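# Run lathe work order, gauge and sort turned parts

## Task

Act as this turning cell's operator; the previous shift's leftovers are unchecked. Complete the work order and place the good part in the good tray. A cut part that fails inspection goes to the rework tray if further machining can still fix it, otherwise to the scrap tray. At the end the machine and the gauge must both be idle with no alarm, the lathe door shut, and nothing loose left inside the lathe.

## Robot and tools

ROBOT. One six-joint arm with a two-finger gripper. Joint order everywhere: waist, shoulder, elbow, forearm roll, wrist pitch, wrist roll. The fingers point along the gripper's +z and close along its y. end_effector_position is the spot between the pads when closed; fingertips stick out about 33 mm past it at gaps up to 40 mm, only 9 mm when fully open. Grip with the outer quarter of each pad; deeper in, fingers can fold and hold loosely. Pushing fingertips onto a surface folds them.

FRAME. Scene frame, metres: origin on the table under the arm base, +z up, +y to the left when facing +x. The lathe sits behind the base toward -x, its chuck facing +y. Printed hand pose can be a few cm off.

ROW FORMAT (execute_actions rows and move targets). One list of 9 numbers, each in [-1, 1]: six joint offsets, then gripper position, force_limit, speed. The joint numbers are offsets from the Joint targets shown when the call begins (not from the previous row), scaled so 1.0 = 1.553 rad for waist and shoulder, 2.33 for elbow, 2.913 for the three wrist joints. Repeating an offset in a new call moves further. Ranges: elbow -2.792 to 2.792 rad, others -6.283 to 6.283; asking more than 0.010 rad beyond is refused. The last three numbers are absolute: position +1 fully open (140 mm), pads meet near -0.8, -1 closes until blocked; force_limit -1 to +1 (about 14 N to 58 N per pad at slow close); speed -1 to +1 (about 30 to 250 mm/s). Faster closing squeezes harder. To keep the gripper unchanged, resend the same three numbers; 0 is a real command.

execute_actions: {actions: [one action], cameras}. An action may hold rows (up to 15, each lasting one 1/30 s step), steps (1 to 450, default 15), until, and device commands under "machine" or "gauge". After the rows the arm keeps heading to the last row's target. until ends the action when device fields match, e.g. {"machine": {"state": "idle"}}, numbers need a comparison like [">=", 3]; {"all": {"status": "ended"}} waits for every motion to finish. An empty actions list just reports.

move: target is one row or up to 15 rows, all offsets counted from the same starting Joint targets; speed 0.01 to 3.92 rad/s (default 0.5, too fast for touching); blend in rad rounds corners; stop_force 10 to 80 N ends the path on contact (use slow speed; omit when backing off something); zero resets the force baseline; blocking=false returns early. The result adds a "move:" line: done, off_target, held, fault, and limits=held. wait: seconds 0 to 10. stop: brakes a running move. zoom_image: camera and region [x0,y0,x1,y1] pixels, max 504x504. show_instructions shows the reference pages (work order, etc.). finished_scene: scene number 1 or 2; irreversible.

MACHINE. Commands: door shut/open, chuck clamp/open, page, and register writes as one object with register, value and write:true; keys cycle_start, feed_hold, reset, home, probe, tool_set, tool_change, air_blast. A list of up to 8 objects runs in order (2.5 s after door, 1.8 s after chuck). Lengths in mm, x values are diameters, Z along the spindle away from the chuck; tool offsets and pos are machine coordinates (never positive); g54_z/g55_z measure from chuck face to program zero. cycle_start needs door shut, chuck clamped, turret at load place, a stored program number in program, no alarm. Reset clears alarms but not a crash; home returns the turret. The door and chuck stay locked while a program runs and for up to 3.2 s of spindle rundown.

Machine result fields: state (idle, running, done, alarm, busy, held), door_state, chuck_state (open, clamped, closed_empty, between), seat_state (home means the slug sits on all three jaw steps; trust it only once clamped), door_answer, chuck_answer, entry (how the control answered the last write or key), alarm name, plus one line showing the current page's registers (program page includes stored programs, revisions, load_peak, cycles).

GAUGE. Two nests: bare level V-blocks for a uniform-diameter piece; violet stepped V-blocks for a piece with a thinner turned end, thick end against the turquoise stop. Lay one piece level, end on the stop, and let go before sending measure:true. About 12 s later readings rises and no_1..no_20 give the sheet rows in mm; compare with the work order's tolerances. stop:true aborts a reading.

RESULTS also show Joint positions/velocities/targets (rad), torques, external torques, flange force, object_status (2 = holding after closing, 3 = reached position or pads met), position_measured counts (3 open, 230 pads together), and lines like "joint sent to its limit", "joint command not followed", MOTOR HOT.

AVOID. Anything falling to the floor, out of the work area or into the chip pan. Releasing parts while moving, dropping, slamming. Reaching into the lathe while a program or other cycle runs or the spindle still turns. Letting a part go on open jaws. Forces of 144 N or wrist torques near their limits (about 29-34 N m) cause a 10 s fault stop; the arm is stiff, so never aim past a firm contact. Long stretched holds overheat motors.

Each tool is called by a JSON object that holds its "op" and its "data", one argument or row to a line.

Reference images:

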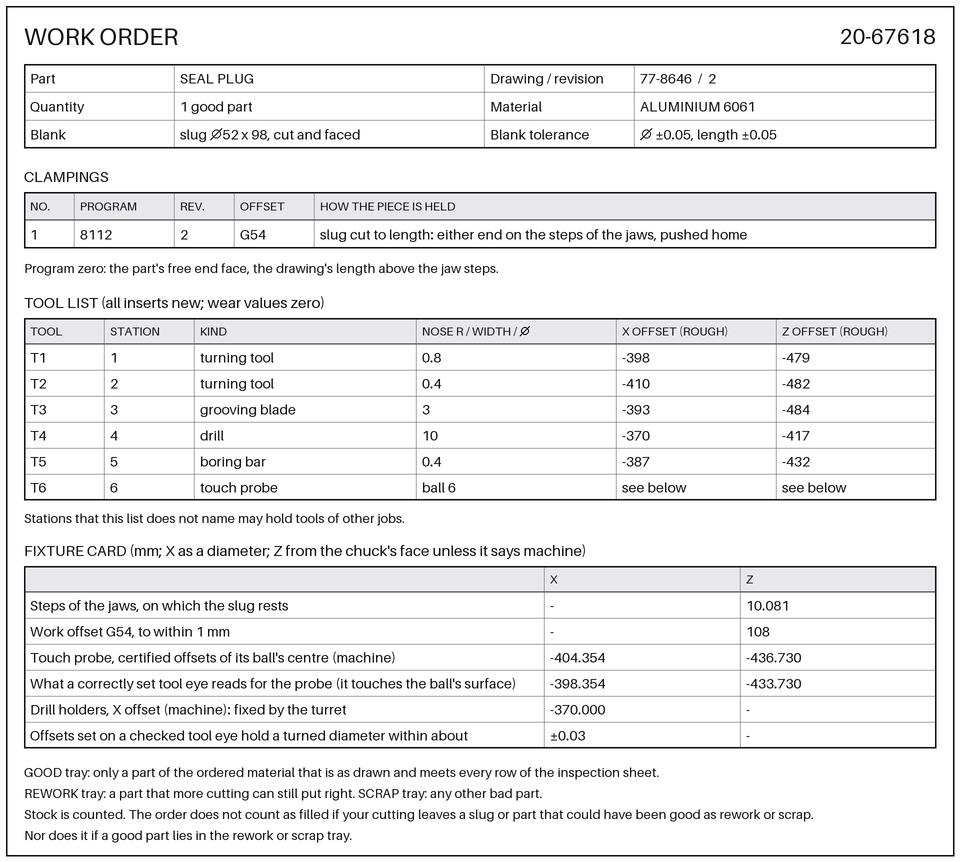

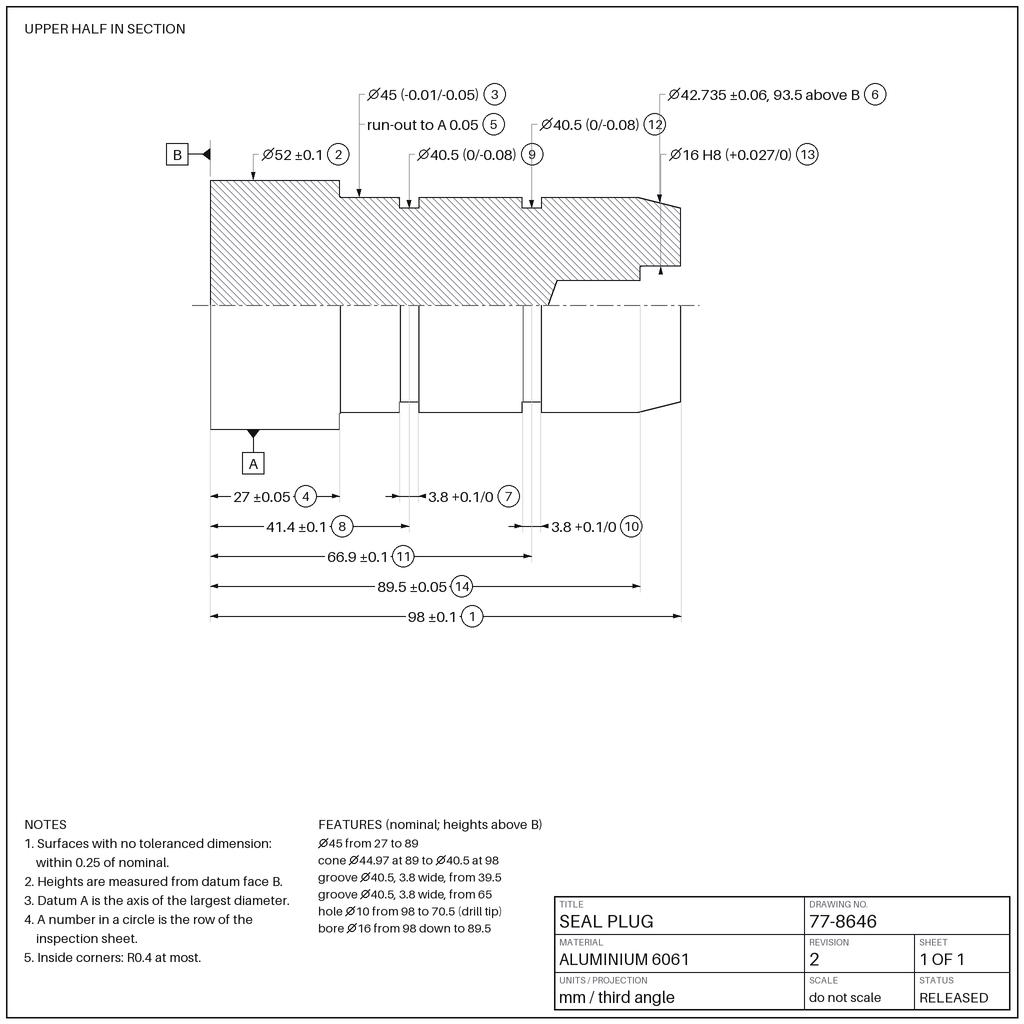

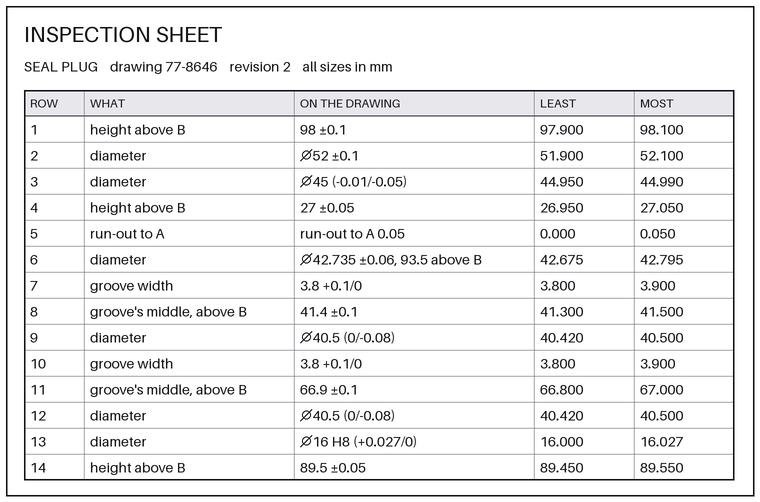

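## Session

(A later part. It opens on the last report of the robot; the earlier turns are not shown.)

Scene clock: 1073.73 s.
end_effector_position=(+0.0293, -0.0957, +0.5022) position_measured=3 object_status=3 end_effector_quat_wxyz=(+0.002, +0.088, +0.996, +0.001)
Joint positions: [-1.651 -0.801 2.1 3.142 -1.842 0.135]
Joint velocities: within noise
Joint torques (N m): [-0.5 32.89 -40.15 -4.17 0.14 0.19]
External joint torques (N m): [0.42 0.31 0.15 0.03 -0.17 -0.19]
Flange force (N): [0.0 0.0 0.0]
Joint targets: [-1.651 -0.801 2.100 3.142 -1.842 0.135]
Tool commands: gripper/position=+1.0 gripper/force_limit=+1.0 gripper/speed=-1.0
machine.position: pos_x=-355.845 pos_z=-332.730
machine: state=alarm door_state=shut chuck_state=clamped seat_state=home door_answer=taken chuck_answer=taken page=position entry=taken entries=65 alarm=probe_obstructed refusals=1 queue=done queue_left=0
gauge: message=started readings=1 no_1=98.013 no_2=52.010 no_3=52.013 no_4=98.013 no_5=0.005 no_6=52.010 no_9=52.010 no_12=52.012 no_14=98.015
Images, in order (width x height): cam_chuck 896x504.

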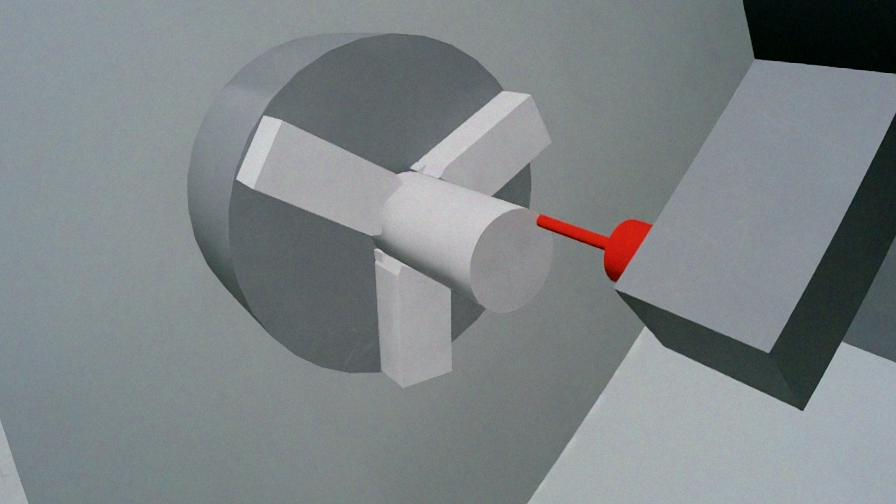

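{"op": "execute_actions", "data": {
  "actions": [
    {"machine":[{"page":"measuring","reset":true},{"home":true},{"register":"probe_move_x","value":0,"write":true},{"register":"probe_move_z","value":-20,"write":true},{"register":"probe_x","value":28,"write":true},{"register":"probe_z","value":120,"write":true},{"probe":true}],"steps":450,"until":{"machine":{"queue":["!=","running"],"state":["!=","busy"]}}}
  ],
  "cameras": []
}}

{"op": "execute_actions", "data": {
  "actions": [
    {"machine":[{"register":"probe_x","value":11,"write":true},{"probe":true}],"steps":450,"until":{"machine":{"queue":["!=","running"],"state":["!=","busy"]}}}
  ],
  "cameras": []
}}

{"op": "execute_actions", "data": {
  "actions": [
    {"machine":[{"register":"probe_x","value":12,"write":true},{"probe":true}],"steps":450,"until":{"machine":{"queue":["!=","running"],"state":["!=","busy"]}}}
  ],
  "cameras": []
}}

{"op": "execute_actions", "data": {
  "actions": [
    {"machine":[{"register":"probe_x","value":10.4,"write":true},{"probe":true}],"steps":450,"until":{"machine":{"queue":["!=","running"],"state":["!=","busy"]}}}
  ],
  "cameras": []
}}

{"op": "execute_actions", "data": {
  "actions": [
    {"machine":[{"register":"probe_x","value":-11,"write":true},{"probe":true}],"steps":450,"until":{"machine":{"queue":["!=","running"],"state":["!=","busy"]}}}
  ],
  "cameras": []
}}

Scene clock: 1094.27 s.
end_effector_position=(+0.0293, -0.0957, +0.5022) position_measured=3 object_status=3 end_effector_quat_wxyz=(+0.002, +0.088, +0.996, +0.001)
Joint positions: [-1.651 -0.801 2.1 3.142 -1.842 0.135]
Joint velocities: within noise
Joint torques (N m): [-0.8 33.06 -39.9 -4.12 0.19 0.2]
External joint torques (N m): [0.64 0.45 -0.12 -0.03 -0.21 -0.2]
Flange force (N): [0.0 0.0 0.0]
Joint targets: [-1.651 -0.801 2.100 3.142 -1.842 0.135]
Tool commands: gripper/position=+1.0 gripper/force_limit=+1.0 gripper/speed=-1.0
machine.measuring: probe_x=+28.000 probe_z=+120.000 probe_move_x=+0.000 probe_move_z=-20.000 probe_radius=+2.992 eye_x=+59.834 eye_z=+152.326 probe_touched=+1 probe_found_x=+28.000 probe_found_z=+107.610 set_x=-387.021 set_z=-431.612
machine: state=done door_state=shut chuck_state=clamped seat_state=home door_answer=taken chuck_answer=taken page=measuring entry=taken entries=72 alarm=no_alarm refusals=1 queue=done queue_left=0
gauge: message=started readings=1 no_1=98.013 no_2=52.010 no_3=52.013 no_4=98.013 no_5=0.005 no_6=52.010 no_9=52.010 no_12=52.012 no_14=98.015
No camera images: "cameras" was empty.

Scene clock: 1100.87 s.
end_effector_position=(+0.0293, -0.0957, +0.5022) position_measured=3 object_status=3 end_effector_quat_wxyz=(+0.002, +0.088, +0.996, +0.001)
Joint positions: [-1.651 -0.801 2.1 3.142 -1.842 0.135]
Joint velocities: within noise
Joint torques (N m): [-0.54 32.9 -40.06 -4.12 0.12 0.22]
External joint torques (N m): [0.47 0.11 0 -0.03 -0.15 -0.22]
Flange force (N): [0.0 0.0 0.0]
Joint targets: [-1.651 -0.801 2.100 3.142 -1.842 0.135]
Tool commands: gripper/position=+1.0 gripper/force_limit=+1.0 gripper/speed=-1.0
machine.measuring: probe_x=+11.000 probe_z=+120.000 probe_move_x=+0.000 probe_move_z=-20.000 probe_radius=+2.992 eye_x=+59.834 eye_z=+152.326 probe_touched=+1 probe_found_x=+11.000 probe_found_z=+105.634 set_x=-387.021 set_z=-431.612
machine: state=done door_state=shut chuck_state=clamped seat_state=home door_answer=taken chuck_answer=taken page=measuring entry=taken entries=74 alarm=no_alarm refusals=1 queue=done queue_left=0
gauge: message=started readings=1 no_1=98.013 no_2=52.010 no_3=52.013 no_4=98.013 no_5=0.005 no_6=52.010 no_9=52.010 no_12=52.012 no_14=98.015
No camera images: "cameras" was empty.

Scene clock: 1107.37 s.
end_effector_position=(+0.0293, -0.0957, +0.5022) position_measured=3 object_status=3 end_effector_quat_wxyz=(+0.002, +0.088, +0.996, +0.001)
Joint positions: [-1.651 -0.801 2.1 3.142 -1.842 0.135]
Joint velocities: within noise
Joint torques (N m): [-0.94 33.26 -40.01 -4.08 0.12 0.17]
External joint torques (N m): [0.73 0 -0.03 -0.07 -0.15 -0.17]
Flange force (N): [0.0 0.0 0.0]
Joint targets: [-1.651 -0.801 2.100 3.142 -1.842 0.135]
Tool commands: gripper/position=+1.0 gripper/force_limit=+1.0 gripper/speed=-1.0
machine.measuring: probe_x=+12.000 probe_z=+120.000 probe_move_x=+0.000 probe_move_z=-20.000 probe_radius=+2.992 eye_x=+59.834 eye_z=+152.326 probe_touched=+1 probe_found_x=+12.000 probe_found_z=+106.328 set_x=-387.021 set_z=-431.612
machine: state=done door_state=shut chuck_state=clamped seat_state=home door_answer=taken chuck_answer=taken page=measuring entry=taken entries=76 alarm=no_alarm refusals=1 queue=done queue_left=0
gauge: message=started readings=1 no_1=98.013 no_2=52.010 no_3=52.013 no_4=98.013 no_5=0.005 no_6=52.010 no_9=52.010 no_12=52.012 no_14=98.015
No camera images: "cameras" was empty.

Scene clock: 1113.97 s.
end_effector_position=(+0.0293, -0.0957, +0.5022) position_measured=3 object_status=3 end_effector_quat_wxyz=(+0.002, +0.088, +0.996, +0.001)
Joint positions: [-1.651 -0.801 2.1 3.142 -1.842 0.135]
Joint velocities: within noise
Joint torques (N m): [-0.59 33.12 -39.53 -4.14 0.08 0.2]
External joint torques (N m): [0.55 0.45 -0.7 -0.03 -0.09 -0.2]
Flange force (N): [0.0 0.0 0.0]
Joint targets: [-1.651 -0.801 2.100 3.142 -1.842 0.135]
Tool commands: gripper/position=+1.0 gripper/force_limit=+1.0 gripper/speed=-1.0
machine.measuring: probe_x=+10.400 probe_z=+120.000 probe_move_x=+0.000 probe_move_z=-20.000 probe_radius=+2.992 eye_x=+59.834 eye_z=+152.326 probe_touched=+1 probe_found_x=+10.400 probe_found_z=+105.634 set_x=-387.021 set_z=-431.612
machine: state=done door_state=shut chuck_state=clamped seat_state=home door_answer=taken chuck_answer=taken page=measuring entry=taken entries=78 alarm=no_alarm refusals=1 queue=done queue_left=0
gauge: message=started readings=1 no_1=98.013 no_2=52.010 no_3=52.013 no_4=98.013 no_5=0.005 no_6=52.010 no_9=52.010 no_12=52.012 no_14=98.015
No camera images: "cameras" was empty.

Scene clock: 1120.73 s.
end_effector_position=(+0.0293, -0.0957, +0.5022) position_measured=3 object_status=3 end_effector_quat_wxyz=(+0.002, +0.088, +0.996, +0.001)
Joint positions: [-1.651 -0.801 2.1 3.142 -1.842 0.135]
Joint velocities: within noise
Joint torques (N m): [-0.57 32.98 -39.82 -4.16 0.1 0.22]
External joint torques (N m): [0.55 0.04 -0.28 0.01 -0.13 -0.22]
Flange force (N): [0.0 0.0 0.0]
Joint targets: [-1.651 -0.801 2.100 3.142 -1.842 0.135]
Tool commands: gripper/position=+1.0 gripper/force_limit=+1.0 gripper/speed=-1.0
machine.measuring: probe_x=-11.000 probe_z=+120.000 probe_move_x=+0.000 probe_move_z=-20.000 probe_radius=+2.992 eye_x=+59.834 eye_z=+152.326 probe_touched=+1 probe_found_x=-11.000 probe_found_z=+105.631 set_x=-387.021 set_z=-431.612
machine: state=done door_state=shut chuck_state=clamped seat_state=home door_answer=taken chuck_answer=taken page=measuring entry=taken entries=80 alarm=no_alarm refusals=1 queue=done queue_left=0
gauge: message=started readings=1 no_1=98.013 no_2=52.010 no_3=52.013 no_4=98.013 no_5=0.005 no_6=52.010 no_9=52.010 no_12=52.012 no_14=98.015
No camera images: "cameras" was empty.

{"op": "execute_actions", "data": {
  "actions": [
    {"machine":[{"register":"probe_x","value":11.05,"write":true},{"probe":true}],"steps":450,"until":{"machine":{"queue":["!=","running"],"state":["!=","busy"]}}}
  ],
  "cameras": []
}}

Scene clock: 1149.20 s.
end_effector_position=(+0.0293, -0.0957, +0.5022) position_measured=3 object_status=3 end_effector_quat_wxyz=(+0.002, +0.088, +0.996, +0.001)
Joint positions: [-1.651 -0.801 2.1 3.142 -1.842 0.135]
Joint velocities: within noise
Joint torques (N m): [-0.2 32.67 -40.22 -4.2 0.07 0.25]
External joint torques (N m): [0.15 0.26 0.11 0.04 -0.1 -0.25]
Flange force (N): [0.0 0.0 0.0]
Joint targets: [-1.651 -0.801 2.100 3.142 -1.842 0.135]
Tool commands: gripper/position=+1.0 gripper/force_limit=+1.0 gripper/speed=-1.0
machine.measuring: probe_x=+11.050 probe_z=+120.000 probe_move_x=+0.000 probe_move_z=-20.000 probe_radius=+2.992 eye_x=+59.834 eye_z=+152.326 probe_touched=+1 probe_found_x=+11.050 probe_found_z=+105.634 set_x=-387.021 set_z=-431.612
machine: state=done door_state=shut chuck_state=clamped seat_state=home door_answer=taken chuck_answer=taken page=measuring entry=taken entries=82 alarm=no_alarm refusals=1 queue=done queue_left=0
gauge: message=started readings=1 no_1=98.013 no_2=52.010 no_3=52.013 no_4=98.013 no_5=0.005 no_6=52.010 no_9=52.010 no_12=52.012 no_14=98.015
No camera images: "cameras" was empty.

{"op": "execute_actions", "data": {
  "actions": [
    {"machine":[{"register":"probe_x","value":11.09,"write":true},{"probe":true}],"steps":450,"until":{"machine":{"queue":["!=","running"],"state":["!=","busy"]}}}
  ],
  "cameras": []
}}

{"op": "execute_actions", "data": {
  "actions": [
    {"machine":[{"register":"probe_x","value":11.07,"write":true},{"probe":true}],"steps":450,"until":{"machine":{"queue":["!=","running"],"state":["!=","busy"]}}}
  ],
  "cameras": []
}}

Scene clock: 1158.43 s.
end_effector_position=(+0.0293, -0.0957, +0.5022) position_measured=3 object_status=3 end_effector_quat_wxyz=(+0.002, +0.088, +0.996, +0.001)
Joint positions: [-1.651 -0.801 2.1 3.142 -1.842 0.135]
Joint velocities: within noise
Joint torques (N m): [0.3 33.35 -39.91 -4.04 0.1 0.25]
External joint torques (N m): [-0.27 -0.17 -0.35 -0.12 -0.12 -0.25]
Flange force (N): [0.0 0.0 0.0]
Joint targets: [-1.651 -0.801 2.100 3.142 -1.842 0.135]
Tool commands: gripper/position=+1.0 gripper/force_limit=+1.0 gripper/speed=-1.0
machine.measuring: probe_x=+11.090 probe_z=+120.000 probe_move_x=+0.000 probe_move_z=-20.000 probe_radius=+2.992 eye_x=+59.834 eye_z=+152.326 probe_touched=+1 probe_found_x=+11.090 probe_found_z=+106.328 set_x=-387.021 set_z=-431.612
machine: state=done door_state=shut chuck_state=clamped seat_state=home door_answer=taken chuck_answer=taken page=measuring entry=taken entries=84 alarm=no_alarm refusals=1 queue=done queue_left=0
gauge: message=started readings=1 no_1=98.013 no_2=52.010 no_3=52.013 no_4=98.013 no_5=0.005 no_6=52.010 no_9=52.010 no_12=52.012 no_14=98.015
No camera images: "cameras" was empty.

Scene clock: 1164.93 s.
end_effector_position=(+0.0293, -0.0957, +0.5022) position_measured=3 object_status=3 end_effector_quat_wxyz=(+0.002, +0.088, +0.996, +0.001)
Joint positions: [-1.651 -0.801 2.1 3.142 -1.842 0.135]
Joint velocities: within noise
Joint torques (N m): [-0.54 33.18 -39.95 -4.08 0.08 0.19]
External joint torques (N m): [0.64 -0.36 -0.34 -0.09 -0.11 -0.19]
Flange force (N): [0.0 0.0 0.0]
Joint targets: [-1.651 -0.801 2.100 3.142 -1.842 0.135]
Tool commands: gripper/position=+1.0 gripper/force_limit=+1.0 gripper/speed=-1.0
machine.measuring: probe_x=+11.070 probe_z=+120.000 probe_move_x=+0.000 probe_move_z=-20.000 probe_radius=+2.992 eye_x=+59.834 eye_z=+152.326 probe_touched=+1 probe_found_x=+11.070 probe_found_z=+106.330 set_x=-387.021 set_z=-431.612
machine: state=done door_state=shut chuck_state=clamped seat_state=home door_answer=taken chuck_answer=taken page=measuring entry=taken entries=86 alarm=no_alarm refusals=1 queue=done queue_left=0
gauge: message=started readings=1 no_1=98.013 no_2=52.010 no_3=52.013 no_4=98.013 no_5=0.005 no_6=52.010 no_9=52.010 no_12=52.012 no_14=98.015
No camera images: "cameras" was empty.

{"op": "execute_actions", "data": {
  "actions": [
    {"machine":[{"register":"probe_x","value":11.06,"write":true},{"probe":true}],"steps":450,"until":{"machine":{"queue":["!=","running"],"state":["!=","busy"]}}}
  ],
  "cameras": []
}}

{"op": "execute_actions", "data": {
  "actions": [
    {"machine":[{"register":"probe_x","value":-11.06,"write":true},{"probe":true}],"steps":450,"until":{"machine":{"queue":["!=","running"],"state":["!=","busy"]}}}
  ],
  "cameras": []
}}

Scene clock: 1173.90 s.
end_effector_position=(+0.0293, -0.0957, +0.5022) position_measured=3 object_status=3 end_effector_quat_wxyz=(+0.002, +0.088, +0.996, +0.001)
Joint positions: [-1.651 -0.801 2.1 3.142 -1.842 0.135]
Joint velocities: within noise
Joint torques (N m): [-0.16 33.01 -40.13 -4.13 0.06 0.2]
External joint torques (N m): [0.15 0.57 0.11 -0.01 -0.08 -0.2]
Flange force (N): [0.0 0.0 0.0]
Joint targets: [-1.651 -0.801 2.100 3.142 -1.842 0.135]
Tool commands: gripper/position=+1.0 gripper/force_limit=+1.0 gripper/speed=-1.0
machine.measuring: probe_x=+11.060 probe_z=+120.000 probe_move_x=+0.000 probe_move_z=-20.000 probe_radius=+2.992 eye_x=+59.834 eye_z=+152.326 probe_touched=+1 probe_found_x=+11.060 probe_found_z=+105.635 set_x=-387.021 set_z=-431.612
machine: state=done door_state=shut chuck_state=clamped seat_state=home door_answer=taken chuck_answer=taken page=measuring entry=taken entries=88 alarm=no_alarm refusals=1 queue=done queue_left=0
gauge: message=started readings=1 no_1=98.013 no_2=52.010 no_3=52.013 no_4=98.013 no_5=0.005 no_6=52.010 no_9=52.010 no_12=52.012 no_14=98.015
No camera images: "cameras" was empty.

Scene clock: 1180.67 s.
end_effector_position=(+0.0293, -0.0957, +0.5022) position_measured=3 object_status=3 end_effector_quat_wxyz=(+0.002, +0.088, +0.996, +0.001)
Joint positions: [-1.651 -0.801 2.1 3.142 -1.842 0.135]
Joint velocities: within noise
Joint torques (N m): [-0.52 32.87 -39.68 -4.16 0.17 0.14]
External joint torques (N m): [0.39 0.77 -0.21 0.03 -0.19 -0.14]
Flange force (N): [0.0 0.0 0.0]
Joint targets: [-1.651 -0.801 2.100 3.142 -1.842 0.135]
Tool commands: gripper/position=+1.0 gripper/force_limit=+1.0 gripper/speed=-1.0
machine.measuring: probe_x=-11.060 probe_z=+120.000 probe_move_x=+0.000 probe_move_z=-20.000 probe_radius=+2.992 eye_x=+59.834 eye_z=+152.326 probe_touched=+1 probe_found_x=-11.060 probe_found_z=+105.630 set_x=-387.021 set_z=-431.612
machine: state=done door_state=shut chuck_state=clamped seat_state=home door_answer=taken chuck_answer=taken page=measuring entry=taken entries=90 alarm=no_alarm refusals=1 queue=done queue_left=0
gauge: message=started readings=1 no_1=98.013 no_2=52.010 no_3=52.013 no_4=98.013 no_5=0.005 no_6=52.010 no_9=52.010 no_12=52.012 no_14=98.015
No camera images: "cameras" was empty.

{"op": "execute_actions", "data": {
  "actions": [
    {"machine":[{"register":"probe_x","value":10.335,"write":true},{"probe":true}],"steps":450,"until":{"machine":{"queue":["!=","running"],"state":["!=","busy"]}}}
  ],
  "cameras": []
}}

{"op": "execute_actions", "data": {
  "actions": [
    {"machine":[{"register":"probe_x","value":10.35,"write":true},{"probe":true}],"steps":450,"until":{"machine":{"queue":["!=","running"],"state":["!=","busy"]}}}
  ],
  "cameras": []
}}

Scene clock: 1190.80 s.
end_effector_position=(+0.0293, -0.0957, +0.5022) position_measured=3 object_status=3 end_effector_quat_wxyz=(+0.002, +0.088, +0.996, +0.001)
Joint positions: [-1.651 -0.801 2.1 3.142 -1.842 0.135]
Joint velocities: within noise
Joint torques (N m): [-0.27 32.66 -39.81 -4.06 0.14 0.15]
External joint torques (N m): [0.36 0.37 -0.31 -0.1 -0.17 -0.15]
Flange force (N): [0.0 0.0 0.0]
Joint targets: [-1.651 -0.801 2.100 3.142 -1.842 0.135]
Tool commands: gripper/position=+1.0 gripper/force_limit=+1.0 gripper/speed=-1.0
machine.measuring: probe_x=+10.335 probe_z=+120.000 probe_move_x=+0.000 probe_move_z=-20.000 probe_radius=+2.992 eye_x=+59.834 eye_z=+152.326 probe_touched=+1 probe_found_x=+10.335 probe_found_z=+104.869 set_x=-387.021 set_z=-431.612
machine: state=done door_state=shut chuck_state=clamped seat_state=home door_answer=taken chuck_answer=taken page=measuring entry=taken entries=92 alarm=no_alarm refusals=1 queue=done queue_left=0
gauge: message=started readings=1 no_1=98.013 no_2=52.010 no_3=52.013 no_4=98.013 no_5=0.005 no_6=52.010 no_9=52.010 no_12=52.012 no_14=98.015
No camera images: "cameras" was empty.

Scene clock: 1197.40 s.
end_effector_position=(+0.0293, -0.0957, +0.5022) position_measured=3 object_status=3 end_effector_quat_wxyz=(+0.002, +0.088, +0.996, +0.001)
Joint positions: [-1.651 -0.801 2.1 3.142 -1.842 0.135]
Joint velocities: within noise
Joint torques (N m): [-0.09 32.66 -40.06 -4.07 0.15 0.22]
External joint torques (N m): [-0.02 0.49 -0.21 -0.1 -0.17 -0.22]
Flange force (N): [0.0 0.0 0.0]
Joint targets: [-1.651 -0.801 2.100 3.142 -1.842 0.135]
Tool commands: gripper/position=+1.0 gripper/force_limit=+1.0 gripper/speed=-1.0
machine.measuring: probe_x=+10.350 probe_z=+120.000 probe_move_x=+0.000 probe_move_z=-20.000 probe_radius=+2.992 eye_x=+59.834 eye_z=+152.326 probe_touched=+1 probe_found_x=+10.350 probe_found_z=+105.633 set_x=-387.021 set_z=-431.612
machine: state=done door_state=shut chuck_state=clamped seat_state=home door_answer=taken chuck_answer=taken page=measuring entry=taken entries=94 alarm=no_alarm refusals=1 queue=done queue_left=0
gauge: message=started readings=1 no_1=98.013 no_2=52.010 no_3=52.013 no_4=98.013 no_5=0.005 no_6=52.010 no_9=52.010 no_12=52.012 no_14=98.015
No camera images: "cameras" was empty.

{"op": "execute_actions", "data": {
  "actions": [
    {"machine":[{"register":"probe_x","value":51.5,"write":true},{"register":"probe_z","value":60,"write":true},{"register":"probe_move_z","value":-25,"write":true},{"probe":true}],"steps":450,"until":{"machine":{"queue":["!=","running"],"state":["!=","busy"]}}}
  ],
  "cameras": []
}}

Scene clock: 1214.03 s.
end_effector_position=(+0.0293, -0.0957, +0.5022) position_measured=3 object_status=3 end_effector_quat_wxyz=(+0.002, +0.088, +0.996, +0.001)
Joint positions: [-1.651 -0.801 2.1 3.142 -1.842 0.135]
Joint velocities: within noise
Joint torques (N m): [-0.05 32.74 -39.72 -4.08 0.08 0.23]
External joint torques (N m): [-0.05 0.84 -0.14 -0.04 -0.1 -0.23]
Flange force (N): [0.0 0.0 0.0]
Joint targets: [-1.651 -0.801 2.100 3.142 -1.842 0.135]
Tool commands: gripper/position=+1.0 gripper/force_limit=+1.0 gripper/speed=-1.0
machine.measuring: probe_x=+51.500 probe_z=+60.000 probe_move_x=+0.000 probe_move_z=-25.000 probe_radius=+2.992 eye_x=+59.834 eye_z=+152.326 probe_touched=+1 probe_found_x=+51.500 probe_found_z=+36.580 set_x=-387.021 set_z=-431.612
machine: state=done door_state=shut chuck_state=clamped seat_state=home door_answer=taken chuck_answer=taken page=measuring entry=taken entries=98 alarm=no_alarm refusals=1 queue=done queue_left=0
gauge: message=started readings=1 no_1=98.013 no_2=52.010 no_3=52.013 no_4=98.013 no_5=0.005 no_6=52.010 no_9=52.010 no_12=52.012 no_14=98.015
No camera images: "cameras" was empty.

{"op": "execute_actions", "data": {
  "actions": [
    {"machine":[{"page":"program","register":"t2_x_wear","value":0,"write":true},{"register":"t5_x_wear","value":-0.0165,"write":true},{"home":true},{"cycle_start":true}],"steps":300,"until":{"machine":{"state":"running"}}}
  ],
  "cameras": []
}}

{"op": "execute_actions", "data": {
  "actions": [
    {"steps":450,"until":{"machine":{"state":["!=","running"]}}}
  ],
  "cameras": []
}}

{"op": "execute_actions", "data": {
  "actions": [
    {"steps":450,"until":{"machine":{"state":["!=","running"]}}}
  ],
  "cameras": []
}}

{"op": "execute_actions", "data": {
  "actions": [
    {"steps":450,"until":{"machine":{"state":["!=","running"]}}}
  ],
  "cameras": []
}}

{"op": "execute_actions", "data": {
  "actions": [
    {"steps":450,"until":{"machine":{"state":["!=","running"]}}}
  ],
  "cameras": []
}}

{"op": "execute_actions", "data": {
  "actions": [
    {"steps":450,"until":{"machine":{"state":["!=","running"]}}}
  ],
  "cameras": []
}}

{"op": "execute_actions", "data": {
  "actions": [
    {"steps":450,"until":{"machine":{"state":["!=","running"]}}}
  ],
  "cameras": []
}}

{"op": "execute_actions", "data": {
  "actions": [
    {"steps":450,"until":{"machine":{"state":["!=","running"]}}}
  ],
  "cameras": []
}}

{"op": "execute_actions", "data": {
  "actions": [
    {"steps":450,"until":{"machine":{"state":["!=","running"]}}}
  ],
  "cameras": []
}}

{"op": "execute_actions", "data": {
  "actions": [
    {"steps":450,"until":{"machine":{"state":["!=","running"]}}}
  ],
  "cameras": []
}}

{"op": "execute_actions", "data": {
  "actions": [
    {"steps":450,"until":{"machine":{"state":"done"}}}
  ],
  "cameras": []
}}

Scene clock: 1221.50 s.
end_effector_position=(+0.0293, -0.0957, +0.5022) position_measured=3 object_status=3 end_effector_quat_wxyz=(+0.002, +0.088, +0.996, +0.001)
Joint positions: [-1.651 -0.801 2.1 3.142 -1.842 0.135]
Joint velocities: within noise
Joint torques (N m): [0.3 32.84 -39.78 -4.11 0.1 0.22]
External joint torques (N m): [-0.43 0.52 -0.33 -0.04 -0.12 -0.22]
Flange force (N): [0.0 0.0 0.0]
Joint targets: [-1.651 -0.801 2.100 3.142 -1.842 0.135]
Tool commands: gripper/position=+1.0 gripper/force_limit=+1.0 gripper/speed=-1.0
machine.program: program=+8112 tool_call=+6 tool_in_place=+0 program_revision=+2 program_offset=+54 load_peak=+0 stored1_number=+8118 stored1_revision=+3 stored2_number=+1373 stored2_revision=+5 stored3_number=+8112 stored3_revision=+2 stored4_number=+0 stored4_revision=+0 cycles=+1
machine: state=running door_state=shut chuck_state=clamped seat_state=home door_answer=taken chuck_answer=taken page=program entry=taken entries=102 alarm=no_alarm refusals=1 queue=running queue_left=0
gauge: message=started readings=1 no_1=98.013 no_2=52.010 no_3=52.013 no_4=98.013 no_5=0.005 no_6=52.010 no_9=52.010 no_12=52.012 no_14=98.015
No camera images: "cameras" was empty.

Scene clock: 1236.70 s.
end_effector_position=(+0.0293, -0.0957, +0.5022) position_measured=3 object_status=3 end_effector_quat_wxyz=(+0.002, +0.088, +0.996, +0.001)
Joint positions: [-1.651 -0.801 2.1 3.142 -1.842 0.135]
Joint velocities: within noise
Joint torques (N m): [-1.09 33.15 -40.29 -4.11 0.2 0.28]
External joint torques (N m): [0.93 0.21 0.19 -0.04 -0.22 -0.28]
Flange force (N): [0.0 0.0 0.0]
Joint targets: [-1.651 -0.801 2.100 3.142 -1.842 0.135]
Tool commands: gripper/position=+1.0 gripper/force_limit=+1.0 gripper/speed=-1.0
machine.program: program=+8112 tool_call=+6 tool_in_place=+1 program_revision=+2 program_offset=+54 load_peak=+0 stored1_number=+8118 stored1_revision=+3 stored2_number=+1373 stored2_revision=+5 stored3_number=+8112 stored3_revision=+2 stored4_number=+0 stored4_revision=+0 cycles=+1
machine: state=running door_state=shut chuck_state=clamped seat_state=home door_answer=taken chuck_answer=taken page=program entry=taken entries=102 alarm=no_alarm refusals=1 queue=running queue_left=0
gauge: message=started readings=1 no_1=98.013 no_2=52.010 no_3=52.013 no_4=98.013 no_5=0.005 no_6=52.010 no_9=52.010 no_12=52.012 no_14=98.015
No camera images: "cameras" was empty.

Scene clock: 1251.90 s.
end_effector_position=(+0.0293, -0.0957, +0.5022) position_measured=3 object_status=3 end_effector_quat_wxyz=(+0.002, +0.088, +0.996, +0.001)
Joint positions: [-1.651 -0.801 2.1 3.142 -1.842 0.135]
Joint velocities: within noise
Joint torques (N m): [-0.07 33.73 -39.81 -4.03 0.13 0.22]
External joint torques (N m): [-0.01 0.06 -0.06 -0.1 -0.15 -0.22]
Flange force (N): [0.0 0.0 0.0]
Joint targets: [-1.651 -0.801 2.100 3.142 -1.842 0.135]
Tool commands: gripper/position=+1.0 gripper/force_limit=+1.0 gripper/speed=-1.0
machine.program: program=+8112 tool_call=+6 tool_in_place=+1 program_revision=+2 program_offset=+54 load_peak=+0 stored1_number=+8118 stored1_revision=+3 stored2_number=+1373 stored2_revision=+5 stored3_number=+8112 stored3_revision=+2 stored4_number=+0 stored4_revision=+0 cycles=+1
machine: state=running door_state=shut chuck_state=clamped seat_state=home door_answer=taken chuck_answer=taken page=program entry=taken entries=102 alarm=no_alarm refusals=1 queue=running queue_left=0
gauge: message=started readings=1 no_1=98.013 no_2=52.010 no_3=52.013 no_4=98.013 no_5=0.005 no_6=52.010 no_9=52.010 no_12=52.012 no_14=98.015
No camera images: "cameras" was empty.

Scene clock: 1267.10 s.
end_effector_position=(+0.0293, -0.0957, +0.5022) position_measured=3 object_status=3 end_effector_quat_wxyz=(+0.002, +0.088, +0.996, +0.001)
Joint positions: [-1.651 -0.801 2.1 3.142 -1.842 0.135]
Joint velocities: within noise
Joint torques (N m): [-0.37 32.81 -40.06 -4.15 0.19 0.28]
External joint torques (N m): [0.37 0.1 -0.03 0 -0.22 -0.28]
Flange force (N): [0.0 0.0 0.0]
Joint targets: [-1.651 -0.801 2.100 3.142 -1.842 0.135]
Tool commands: gripper/position=+1.0 gripper/force_limit=+1.0 gripper/speed=-1.0
machine.program: program=+8112 tool_call=+6 tool_in_place=+1 program_revision=+2 program_offset=+54 load_peak=+0 stored1_number=+8118 stored1_revision=+3 stored2_number=+1373 stored2_revision=+5 stored3_number=+8112 stored3_revision=+2 stored4_number=+0 stored4_revision=+0 cycles=+1
machine: state=running door_state=shut chuck_state=clamped seat_state=home door_answer=taken chuck_answer=taken page=program entry=taken entries=102 alarm=no_alarm refusals=1 queue=running queue_left=0
gauge: message=started readings=1 no_1=98.013 no_2=52.010 no_3=52.013 no_4=98.013 no_5=0.005 no_6=52.010 no_9=52.010 no_12=52.012 no_14=98.015
No camera images: "cameras" was empty.

Scene clock: 1282.30 s.
end_effector_position=(+0.0293, -0.0957, +0.5022) position_measured=3 object_status=3 end_effector_quat_wxyz=(+0.002, +0.088, +0.996, +0.001)
Joint positions: [-1.651 -0.801 2.1 3.142 -1.842 0.135]
Joint velocities: within noise
Joint torques (N m): [-0.18 32.81 -40.03 -4.14 0.17 0.32]
External joint torques (N m): [0.2 0.41 -0.05 0 -0.2 -0.32]
Flange force (N): [0.0 0.0 0.0]
Joint targets: [-1.651 -0.801 2.100 3.142 -1.842 0.135]
Tool commands: gripper/position=+1.0 gripper/force_limit=+1.0 gripper/speed=-1.0
machine.program: program=+8112 tool_call=+6 tool_in_place=+2 program_revision=+2 program_offset=+54 load_peak=+0 stored1_number=+8118 stored1_revision=+3 stored2_number=+1373 stored2_revision=+5 stored3_number=+8112 stored3_revision=+2 stored4_number=+0 stored4_revision=+0 cycles=+1
machine: state=running door_state=shut chuck_state=clamped seat_state=home door_answer=taken chuck_answer=taken page=program entry=taken entries=102 alarm=no_alarm refusals=1 queue=running queue_left=0
gauge: message=started readings=1 no_1=98.013 no_2=52.010 no_3=52.013 no_4=98.013 no_5=0.005 no_6=52.010 no_9=52.010 no_12=52.012 no_14=98.015
No camera images: "cameras" was empty.

Scene clock: 1297.50 s.
end_effector_position=(+0.0293, -0.0957, +0.5022) position_measured=3 object_status=3 end_effector_quat_wxyz=(+0.002, +0.088, +0.996, +0.001)
Joint positions: [-1.651 -0.801 2.1 3.142 -1.842 0.135]
Joint velocities: within noise
Joint torques (N m): [-0.6 32.69 -39.97 -4.05 0.2 0.2]
External joint torques (N m): [0.52 0.81 -0.12 -0.1 -0.22 -0.2]
Flange force (N): [0.0 0.0 0.0]
Joint targets: [-1.651 -0.801 2.100 3.142 -1.842 0.135]
Tool commands: gripper/position=+1.0 gripper/force_limit=+1.0 gripper/speed=-1.0
machine.program: program=+8112 tool_call=+6 tool_in_place=+2 program_revision=+2 program_offset=+54 load_peak=+0 stored1_number=+8118 stored1_revision=+3 stored2_number=+1373 stored2_revision=+5 stored3_number=+8112 stored3_revision=+2 stored4_number=+0 stored4_revision=+0 cycles=+1
machine: state=running door_state=shut chuck_state=clamped seat_state=home door_answer=taken chuck_answer=taken page=program entry=taken entries=102 alarm=no_alarm refusals=1 queue=running queue_left=0
gauge: message=started readings=1 no_1=98.013 no_2=52.010 no_3=52.013 no_4=98.013 no_5=0.005 no_6=52.010 no_9=52.010 no_12=52.012 no_14=98.015
No camera images: "cameras" was empty.

Scene clock: 1312.70 s.
end_effector_position=(+0.0293, -0.0957, +0.5022) position_measured=3 object_status=3 end_effector_quat_wxyz=(+0.002, +0.088, +0.996, +0.001)
Joint positions: [-1.651 -0.801 2.1 3.142 -1.842 0.135]
Joint velocities: within noise
Joint torques (N m): [-0.32 32.85 -40.24 -4.05 0.12 0.22]
External joint torques (N m): [0.29 0.57 0.18 -0.1 -0.14 -0.22]
Flange force (N): [0.0 0.0 0.0]
Joint targets: [-1.651 -0.801 2.100 3.142 -1.842 0.135]
Tool commands: gripper/position=+1.0 gripper/force_limit=+1.0 gripper/speed=-1.0
machine.program: program=+8112 tool_call=+6 tool_in_place=+3 program_revision=+2 program_offset=+54 load_peak=+0 stored1_number=+8118 stored1_revision=+3 stored2_number=+1373 stored2_revision=+5 stored3_number=+8112 stored3_revision=+2 stored4_number=+0 stored4_revision=+0 cycles=+1
machine: state=running door_state=shut chuck_state=clamped seat_state=home door_answer=taken chuck_answer=taken page=program entry=taken entries=102 alarm=no_alarm refusals=1 queue=running queue_left=0
gauge: message=started readings=1 no_1=98.013 no_2=52.010 no_3=52.013 no_4=98.013 no_5=0.005 no_6=52.010 no_9=52.010 no_12=52.012 no_14=98.015
No camera images: "cameras" was empty.

Scene clock: 1327.90 s.
end_effector_position=(+0.0293, -0.0957, +0.5022) position_measured=3 object_status=3 end_effector_quat_wxyz=(+0.002, +0.088, +0.996, +0.001)
Joint positions: [-1.651 -0.801 2.1 3.142 -1.842 0.135]
Joint velocities: within noise
Joint torques (N m): [-0.5 32.93 -39.84 -4.14 0.01 0.28]
External joint torques (N m): [0.42 0.14 -0.16 0 -0.04 -0.28]
Flange force (N): [0.0 0.0 0.0]
Joint targets: [-1.651 -0.801 2.100 3.142 -1.842 0.135]
Tool commands: gripper/position=+1.0 gripper/force_limit=+1.0 gripper/speed=-1.0
machine.program: program=+8112 tool_call=+6 tool_in_place=+3 program_revision=+2 program_offset=+54 load_peak=+0 stored1_number=+8118 stored1_revision=+3 stored2_number=+1373 stored2_revision=+5 stored3_number=+8112 stored3_revision=+2 stored4_number=+0 stored4_revision=+0 cycles=+1
machine: state=running door_state=shut chuck_state=clamped seat_state=home door_answer=taken chuck_answer=taken page=program entry=taken entries=102 alarm=no_alarm refusals=1 queue=running queue_left=0
gauge: message=started readings=1 no_1=98.013 no_2=52.010 no_3=52.013 no_4=98.013 no_5=0.005 no_6=52.010 no_9=52.010 no_12=52.012 no_14=98.015
No camera images: "cameras" was empty.

Scene clock: 1343.10 s.
end_effector_position=(+0.0293, -0.0957, +0.5022) position_measured=3 object_status=3 end_effector_quat_wxyz=(+0.002, +0.088, +0.996, +0.001)
Joint positions: [-1.651 -0.801 2.1 3.142 -1.842 0.135]
Joint velocities: within noise
Joint torques (N m): [-0.54 32.55 -40.04 -4.18 0.11 0.22]
External joint torques (N m): [0.41 0.65 -0.05 0.02 -0.13 -0.22]
Flange force (N): [0.0 0.0 0.0]
Joint targets: [-1.651 -0.801 2.100 3.142 -1.842 0.135]
Tool commands: gripper/position=+1.0 gripper/force_limit=+1.0 gripper/speed=-1.0
machine.program: program=+8112 tool_call=+6 tool_in_place=+4 program_revision=+2 program_offset=+54 load_peak=+0 stored1_number=+8118 stored1_revision=+3 stored2_number=+1373 stored2_revision=+5 stored3_number=+8112 stored3_revision=+2 stored4_number=+0 stored4_revision=+0 cycles=+1
machine: state=running door_state=shut chuck_state=clamped seat_state=home door_answer=taken chuck_answer=taken page=program entry=taken entries=102 alarm=no_alarm refusals=1 queue=running queue_left=0
gauge: message=started readings=1 no_1=98.013 no_2=52.010 no_3=52.013 no_4=98.013 no_5=0.005 no_6=52.010 no_9=52.010 no_12=52.012 no_14=98.015
No camera images: "cameras" was empty.

Scene clock: 1357.43 s.
end_effector_position=(+0.0293, -0.0957, +0.5022) position_measured=3 object_status=3 end_effector_quat_wxyz=(+0.002, +0.088, +0.996, +0.001)
Joint positions: [-1.651 -0.801 2.1 3.142 -1.842 0.135]
Joint velocities: within noise
Joint torques (N m): [-0.42 32.95 -39.76 -4.05 0.13 0.23]
External joint torques (N m): [0.33 0.16 -0.41 -0.11 -0.15 -0.23]
Flange force (N): [0.0 0.0 0.0]
Joint targets: [-1.651 -0.801 2.100 3.142 -1.842 0.135]
Tool commands: gripper/position=+1.0 gripper/force_limit=+1.0 gripper/speed=-1.0
machine.program: program=+8112 tool_call=+6 tool_in_place=+5 program_revision=+2 program_offset=+54 load_peak=+0 stored1_number=+8118 stored1_revision=+3 stored2_number=+1373 stored2_revision=+5 stored3_number=+8112 stored3_revision=+2 stored4_number=+0 stored4_revision=+0 cycles=+2
machine: state=busy door_state=shut chuck_state=clamped seat_state=home door_answer=taken chuck_answer=taken page=program entry=taken entries=102 alarm=no_alarm refusals=1 queue=running queue_left=0
gauge: message=started readings=1 no_1=98.013 no_2=52.010 no_3=52.013 no_4=98.013 no_5=0.005 no_6=52.010 no_9=52.010 no_12=52.012 no_14=98.015
No camera images: "cameras" was empty.

Scene clock: 1359.43 s.
end_effector_position=(+0.0293, -0.0957, +0.5022) position_measured=3 object_status=3 end_effector_quat_wxyz=(+0.002, +0.088, +0.996, +0.001)
Joint positions: [-1.651 -0.801 2.1 3.142 -1.842 0.135]
Joint velocities: within noise
Joint torques (N m): [0.11 32.95 -40.12 -4.19 0.22 0.27]
External joint torques (N m): [-0.07 0.43 0.15 0.06 -0.24 -0.27]
Flange force (N): [0.0 0.0 0.0]
Joint targets: [-1.651 -0.801 2.100 3.142 -1.842 0.135]
Tool commands: gripper/position=+1.0 gripper/force_limit=+1.0 gripper/speed=-1.0
machine.program: program=+8112 tool_call=+6 tool_in_place=+5 program_revision=+2 program_offset=+54 load_peak=+0 stored1_number=+8118 stored1_revision=+3 stored2_number=+1373 stored2_revision=+5 stored3_number=+8112 stored3_revision=+2 stored4_number=+0 stored4_revision=+0 cycles=+2
machine: state=done door_state=shut chuck_state=clamped seat_state=home door_answer=taken chuck_answer=taken page=program entry=taken entries=102 alarm=no_alarm refusals=1 queue=done queue_left=0
gauge: message=started readings=1 no_1=98.013 no_2=52.010 no_3=52.013 no_4=98.013 no_5=0.005 no_6=52.010 no_9=52.010 no_12=52.012 no_14=98.015
No camera images: "cameras" was empty.

{"op": "execute_actions", "data": {
  "actions": [
    {"machine":{"door":"open"},"steps":5}
  ],
  "cameras": []
}}

{"op": "move", "data": {
  "target": [-0.5467, 0, 0, 0, 0, 0, 1, 1, -1],
  "speed": 0.7,
  "cameras": ["cam_chuck"]
}}

Scene clock: 1367.33 s.
end_effector_position=(+0.0293, -0.0957, +0.5022) position_measured=3 object_status=3 end_effector_quat_wxyz=(+0.002, +0.088, +0.996, +0.001)
Joint positions: [-1.651 -0.801 2.1 3.142 -1.842 0.135]
Joint velocities: within noise
Joint torques (N m): [-0.39 32.63 -40.02 -4.05 0.12 0.31]
External joint torques (N m): [0.25 1.07 -0.01 -0.1 -0.14 -0.31]
Flange force (N): [0.0 0.0 0.0]
Joint targets: [-1.651 -0.801 2.100 3.142 -1.842 0.135]
Tool commands: gripper/position=+1.0 gripper/force_limit=+1.0 gripper/speed=-1.0
machine.program: program=+8112 tool_call=+6 tool_in_place=+5 program_revision=+2 program_offset=+54 load_peak=+0 stored1_number=+8118 stored1_revision=+3 stored2_number=+1373 stored2_revision=+5 stored3_number=+8112 stored3_revision=+2 stored4_number=+0 stored4_revision=+0 cycles=+2
machine: state=done door_state=between chuck_state=clamped seat_state=home door_answer=taken chuck_answer=taken page=program entry=taken entries=102 alarm=no_alarm refusals=1 queue=running queue_left=0
gauge: message=started readings=1 no_1=98.013 no_2=52.010 no_3=52.013 no_4=98.013 no_5=0.005 no_6=52.010 no_9=52.010 no_12=52.012 no_14=98.015
No camera images: "cameras" was empty.

Scene clock: 1369.00 s.
end_effector_position=(-0.0523, -0.0866, +0.5019) position_measured=3 object_status=3 end_effector_quat_wxyz=(+0.001, +0.491, +0.871, +0.002)
Joint positions: [-2.5 -0.801 2.1 3.142 -1.842 0.135]
Joint velocities: within noise
Joint torques (N m): [-0.2 33.01 -39.87 -4.02 0.11 0.19]
External joint torques (N m): [0.2 0.12 -0.28 -0.15 -0.14 -0.19]
Flange force (N): [0.0 0.0 0.0]
Joint targets: [-2.500 -0.801 2.100 3.142 -1.842 0.135]
machine.program: program=+8112 tool_call=+6 tool_in_place=+5 program_revision=+2 program_offset=+54 load_peak=+0 stored1_number=+8118 stored1_revision=+3 stored2_number=+1373 stored2_revision=+5 stored3_number=+8112 stored3_revision=+2 stored4_number=+0 stored4_revision=+0 cycles=+2
machine: state=done door_state=open chuck_state=clamped seat_state=home door_answer=taken chuck_answer=taken page=program entry=taken entries=102 alarm=no_alarm refusals=1 queue=running queue_left=0
gauge: message=started readings=1 no_1=98.013 no_2=52.010 no_3=52.013 no_4=98.013 no_5=0.005 no_6=52.010 no_9=52.010 no_12=52.012 no_14=98.015
move: done
Images, in order (width x height): cam_chuck 896x504.

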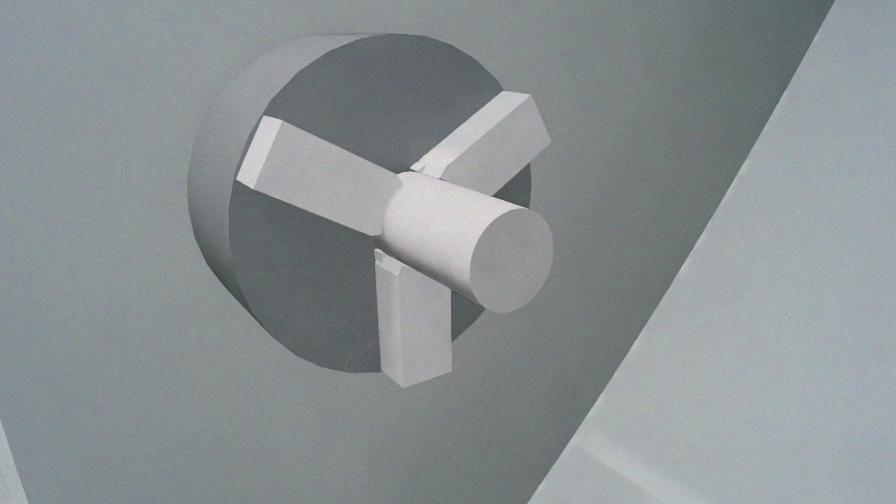

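{"op": "move", "data": {
  "target": [
    [-0.6439, 0, 0, 0, 0, 0, 1, 1, -1],
    [-0.6439, 0, 0, 0, 0.2702, 0, 1, 1, -1],
    [-0.6368, 0.2067, 0.0305, 0.1157, 0.3859, -0.2108, 1, 1, -1],
    [-0.2666, 0.5550, -0.1386, -0.0628, 0.3563, 0.0779, 1, 1, -1]
  ],
  "speed": [0.7, 0.7, 0.6, 0.6],
  "blend": [0.1, 0.1, 0.1, 0],
  "cameras": ["cam_chuck","cam_wrist"]
}}

{"op": "zoom_image", "data": {
  "camera": "cam_wrist",
  "region": [330, 60, 630, 360]
}}

Scene clock: 1378.30 s.
end_effector_position=(-0.7148, -0.1856, +0.4332) position_measured=3 object_status=3 end_effector_quat_wxyz=(-0.182, +0.684, +0.683, -0.181)
Joint positions: [-2.914 0.061 1.777 2.959 -0.804 0.362]
Joint velocities: within noise
Joint torques (N m): [-0.24 -47.24 -41.13 -4.34 1.23 0.2]
External joint torques (N m): [0.37 -1.76 -0.65 -0.11 0 -0.23]
Flange force (N): [0.3 0.6 -2.3]
Joint targets: [-2.914 0.061 1.777 2.959 -0.804 0.362]
machine.program: program=+8112 tool_call=+6 tool_in_place=+5 program_revision=+2 program_offset=+54 load_peak=+0 stored1_number=+8118 stored1_revision=+3 stored2_number=+1373 stored2_revision=+5 stored3_number=+8112 stored3_revision=+2 stored4_number=+0 stored4_revision=+0 cycles=+2
machine: state=done door_state=open chuck_state=clamped seat_state=home door_answer=taken chuck_answer=taken page=program entry=taken entries=102 alarm=no_alarm refusals=1 queue=done queue_left=0
gauge: message=started readings=1 no_1=98.013 no_2=52.010 no_3=52.013 no_4=98.013 no_5=0.005 no_6=52.010 no_9=52.010 no_12=52.012 no_14=98.015
move: done
Images, in order (width x height): cam_chuck 896x504, cam_wrist 896x504.

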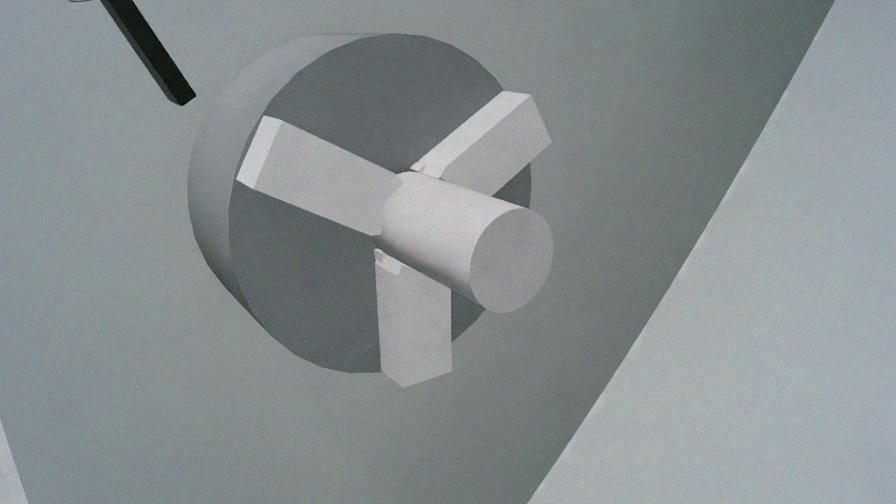

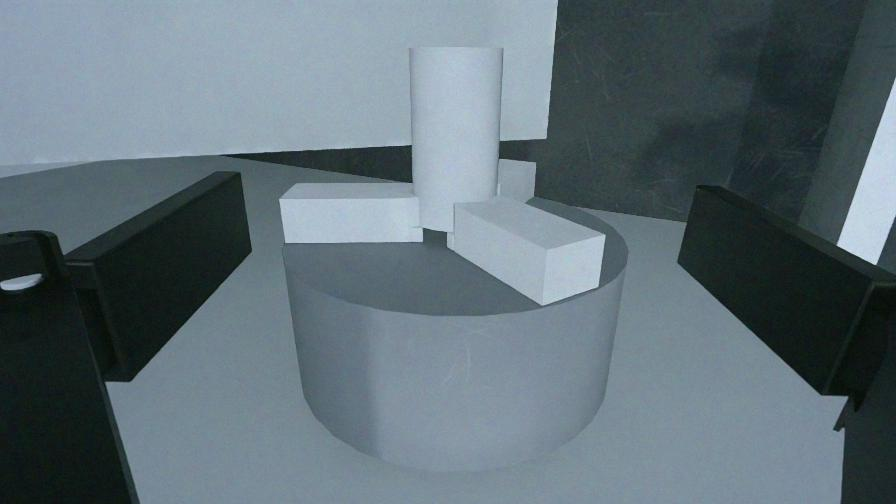

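Scaled by 1.680.

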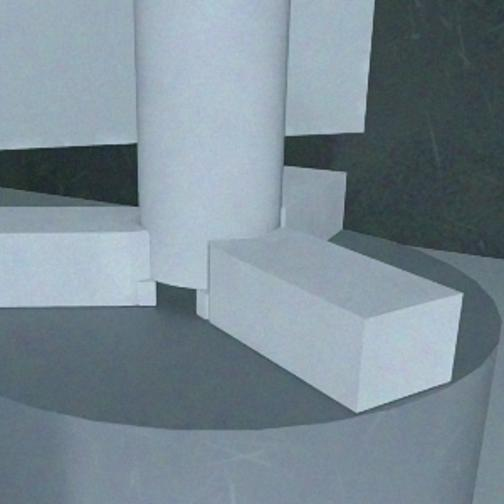

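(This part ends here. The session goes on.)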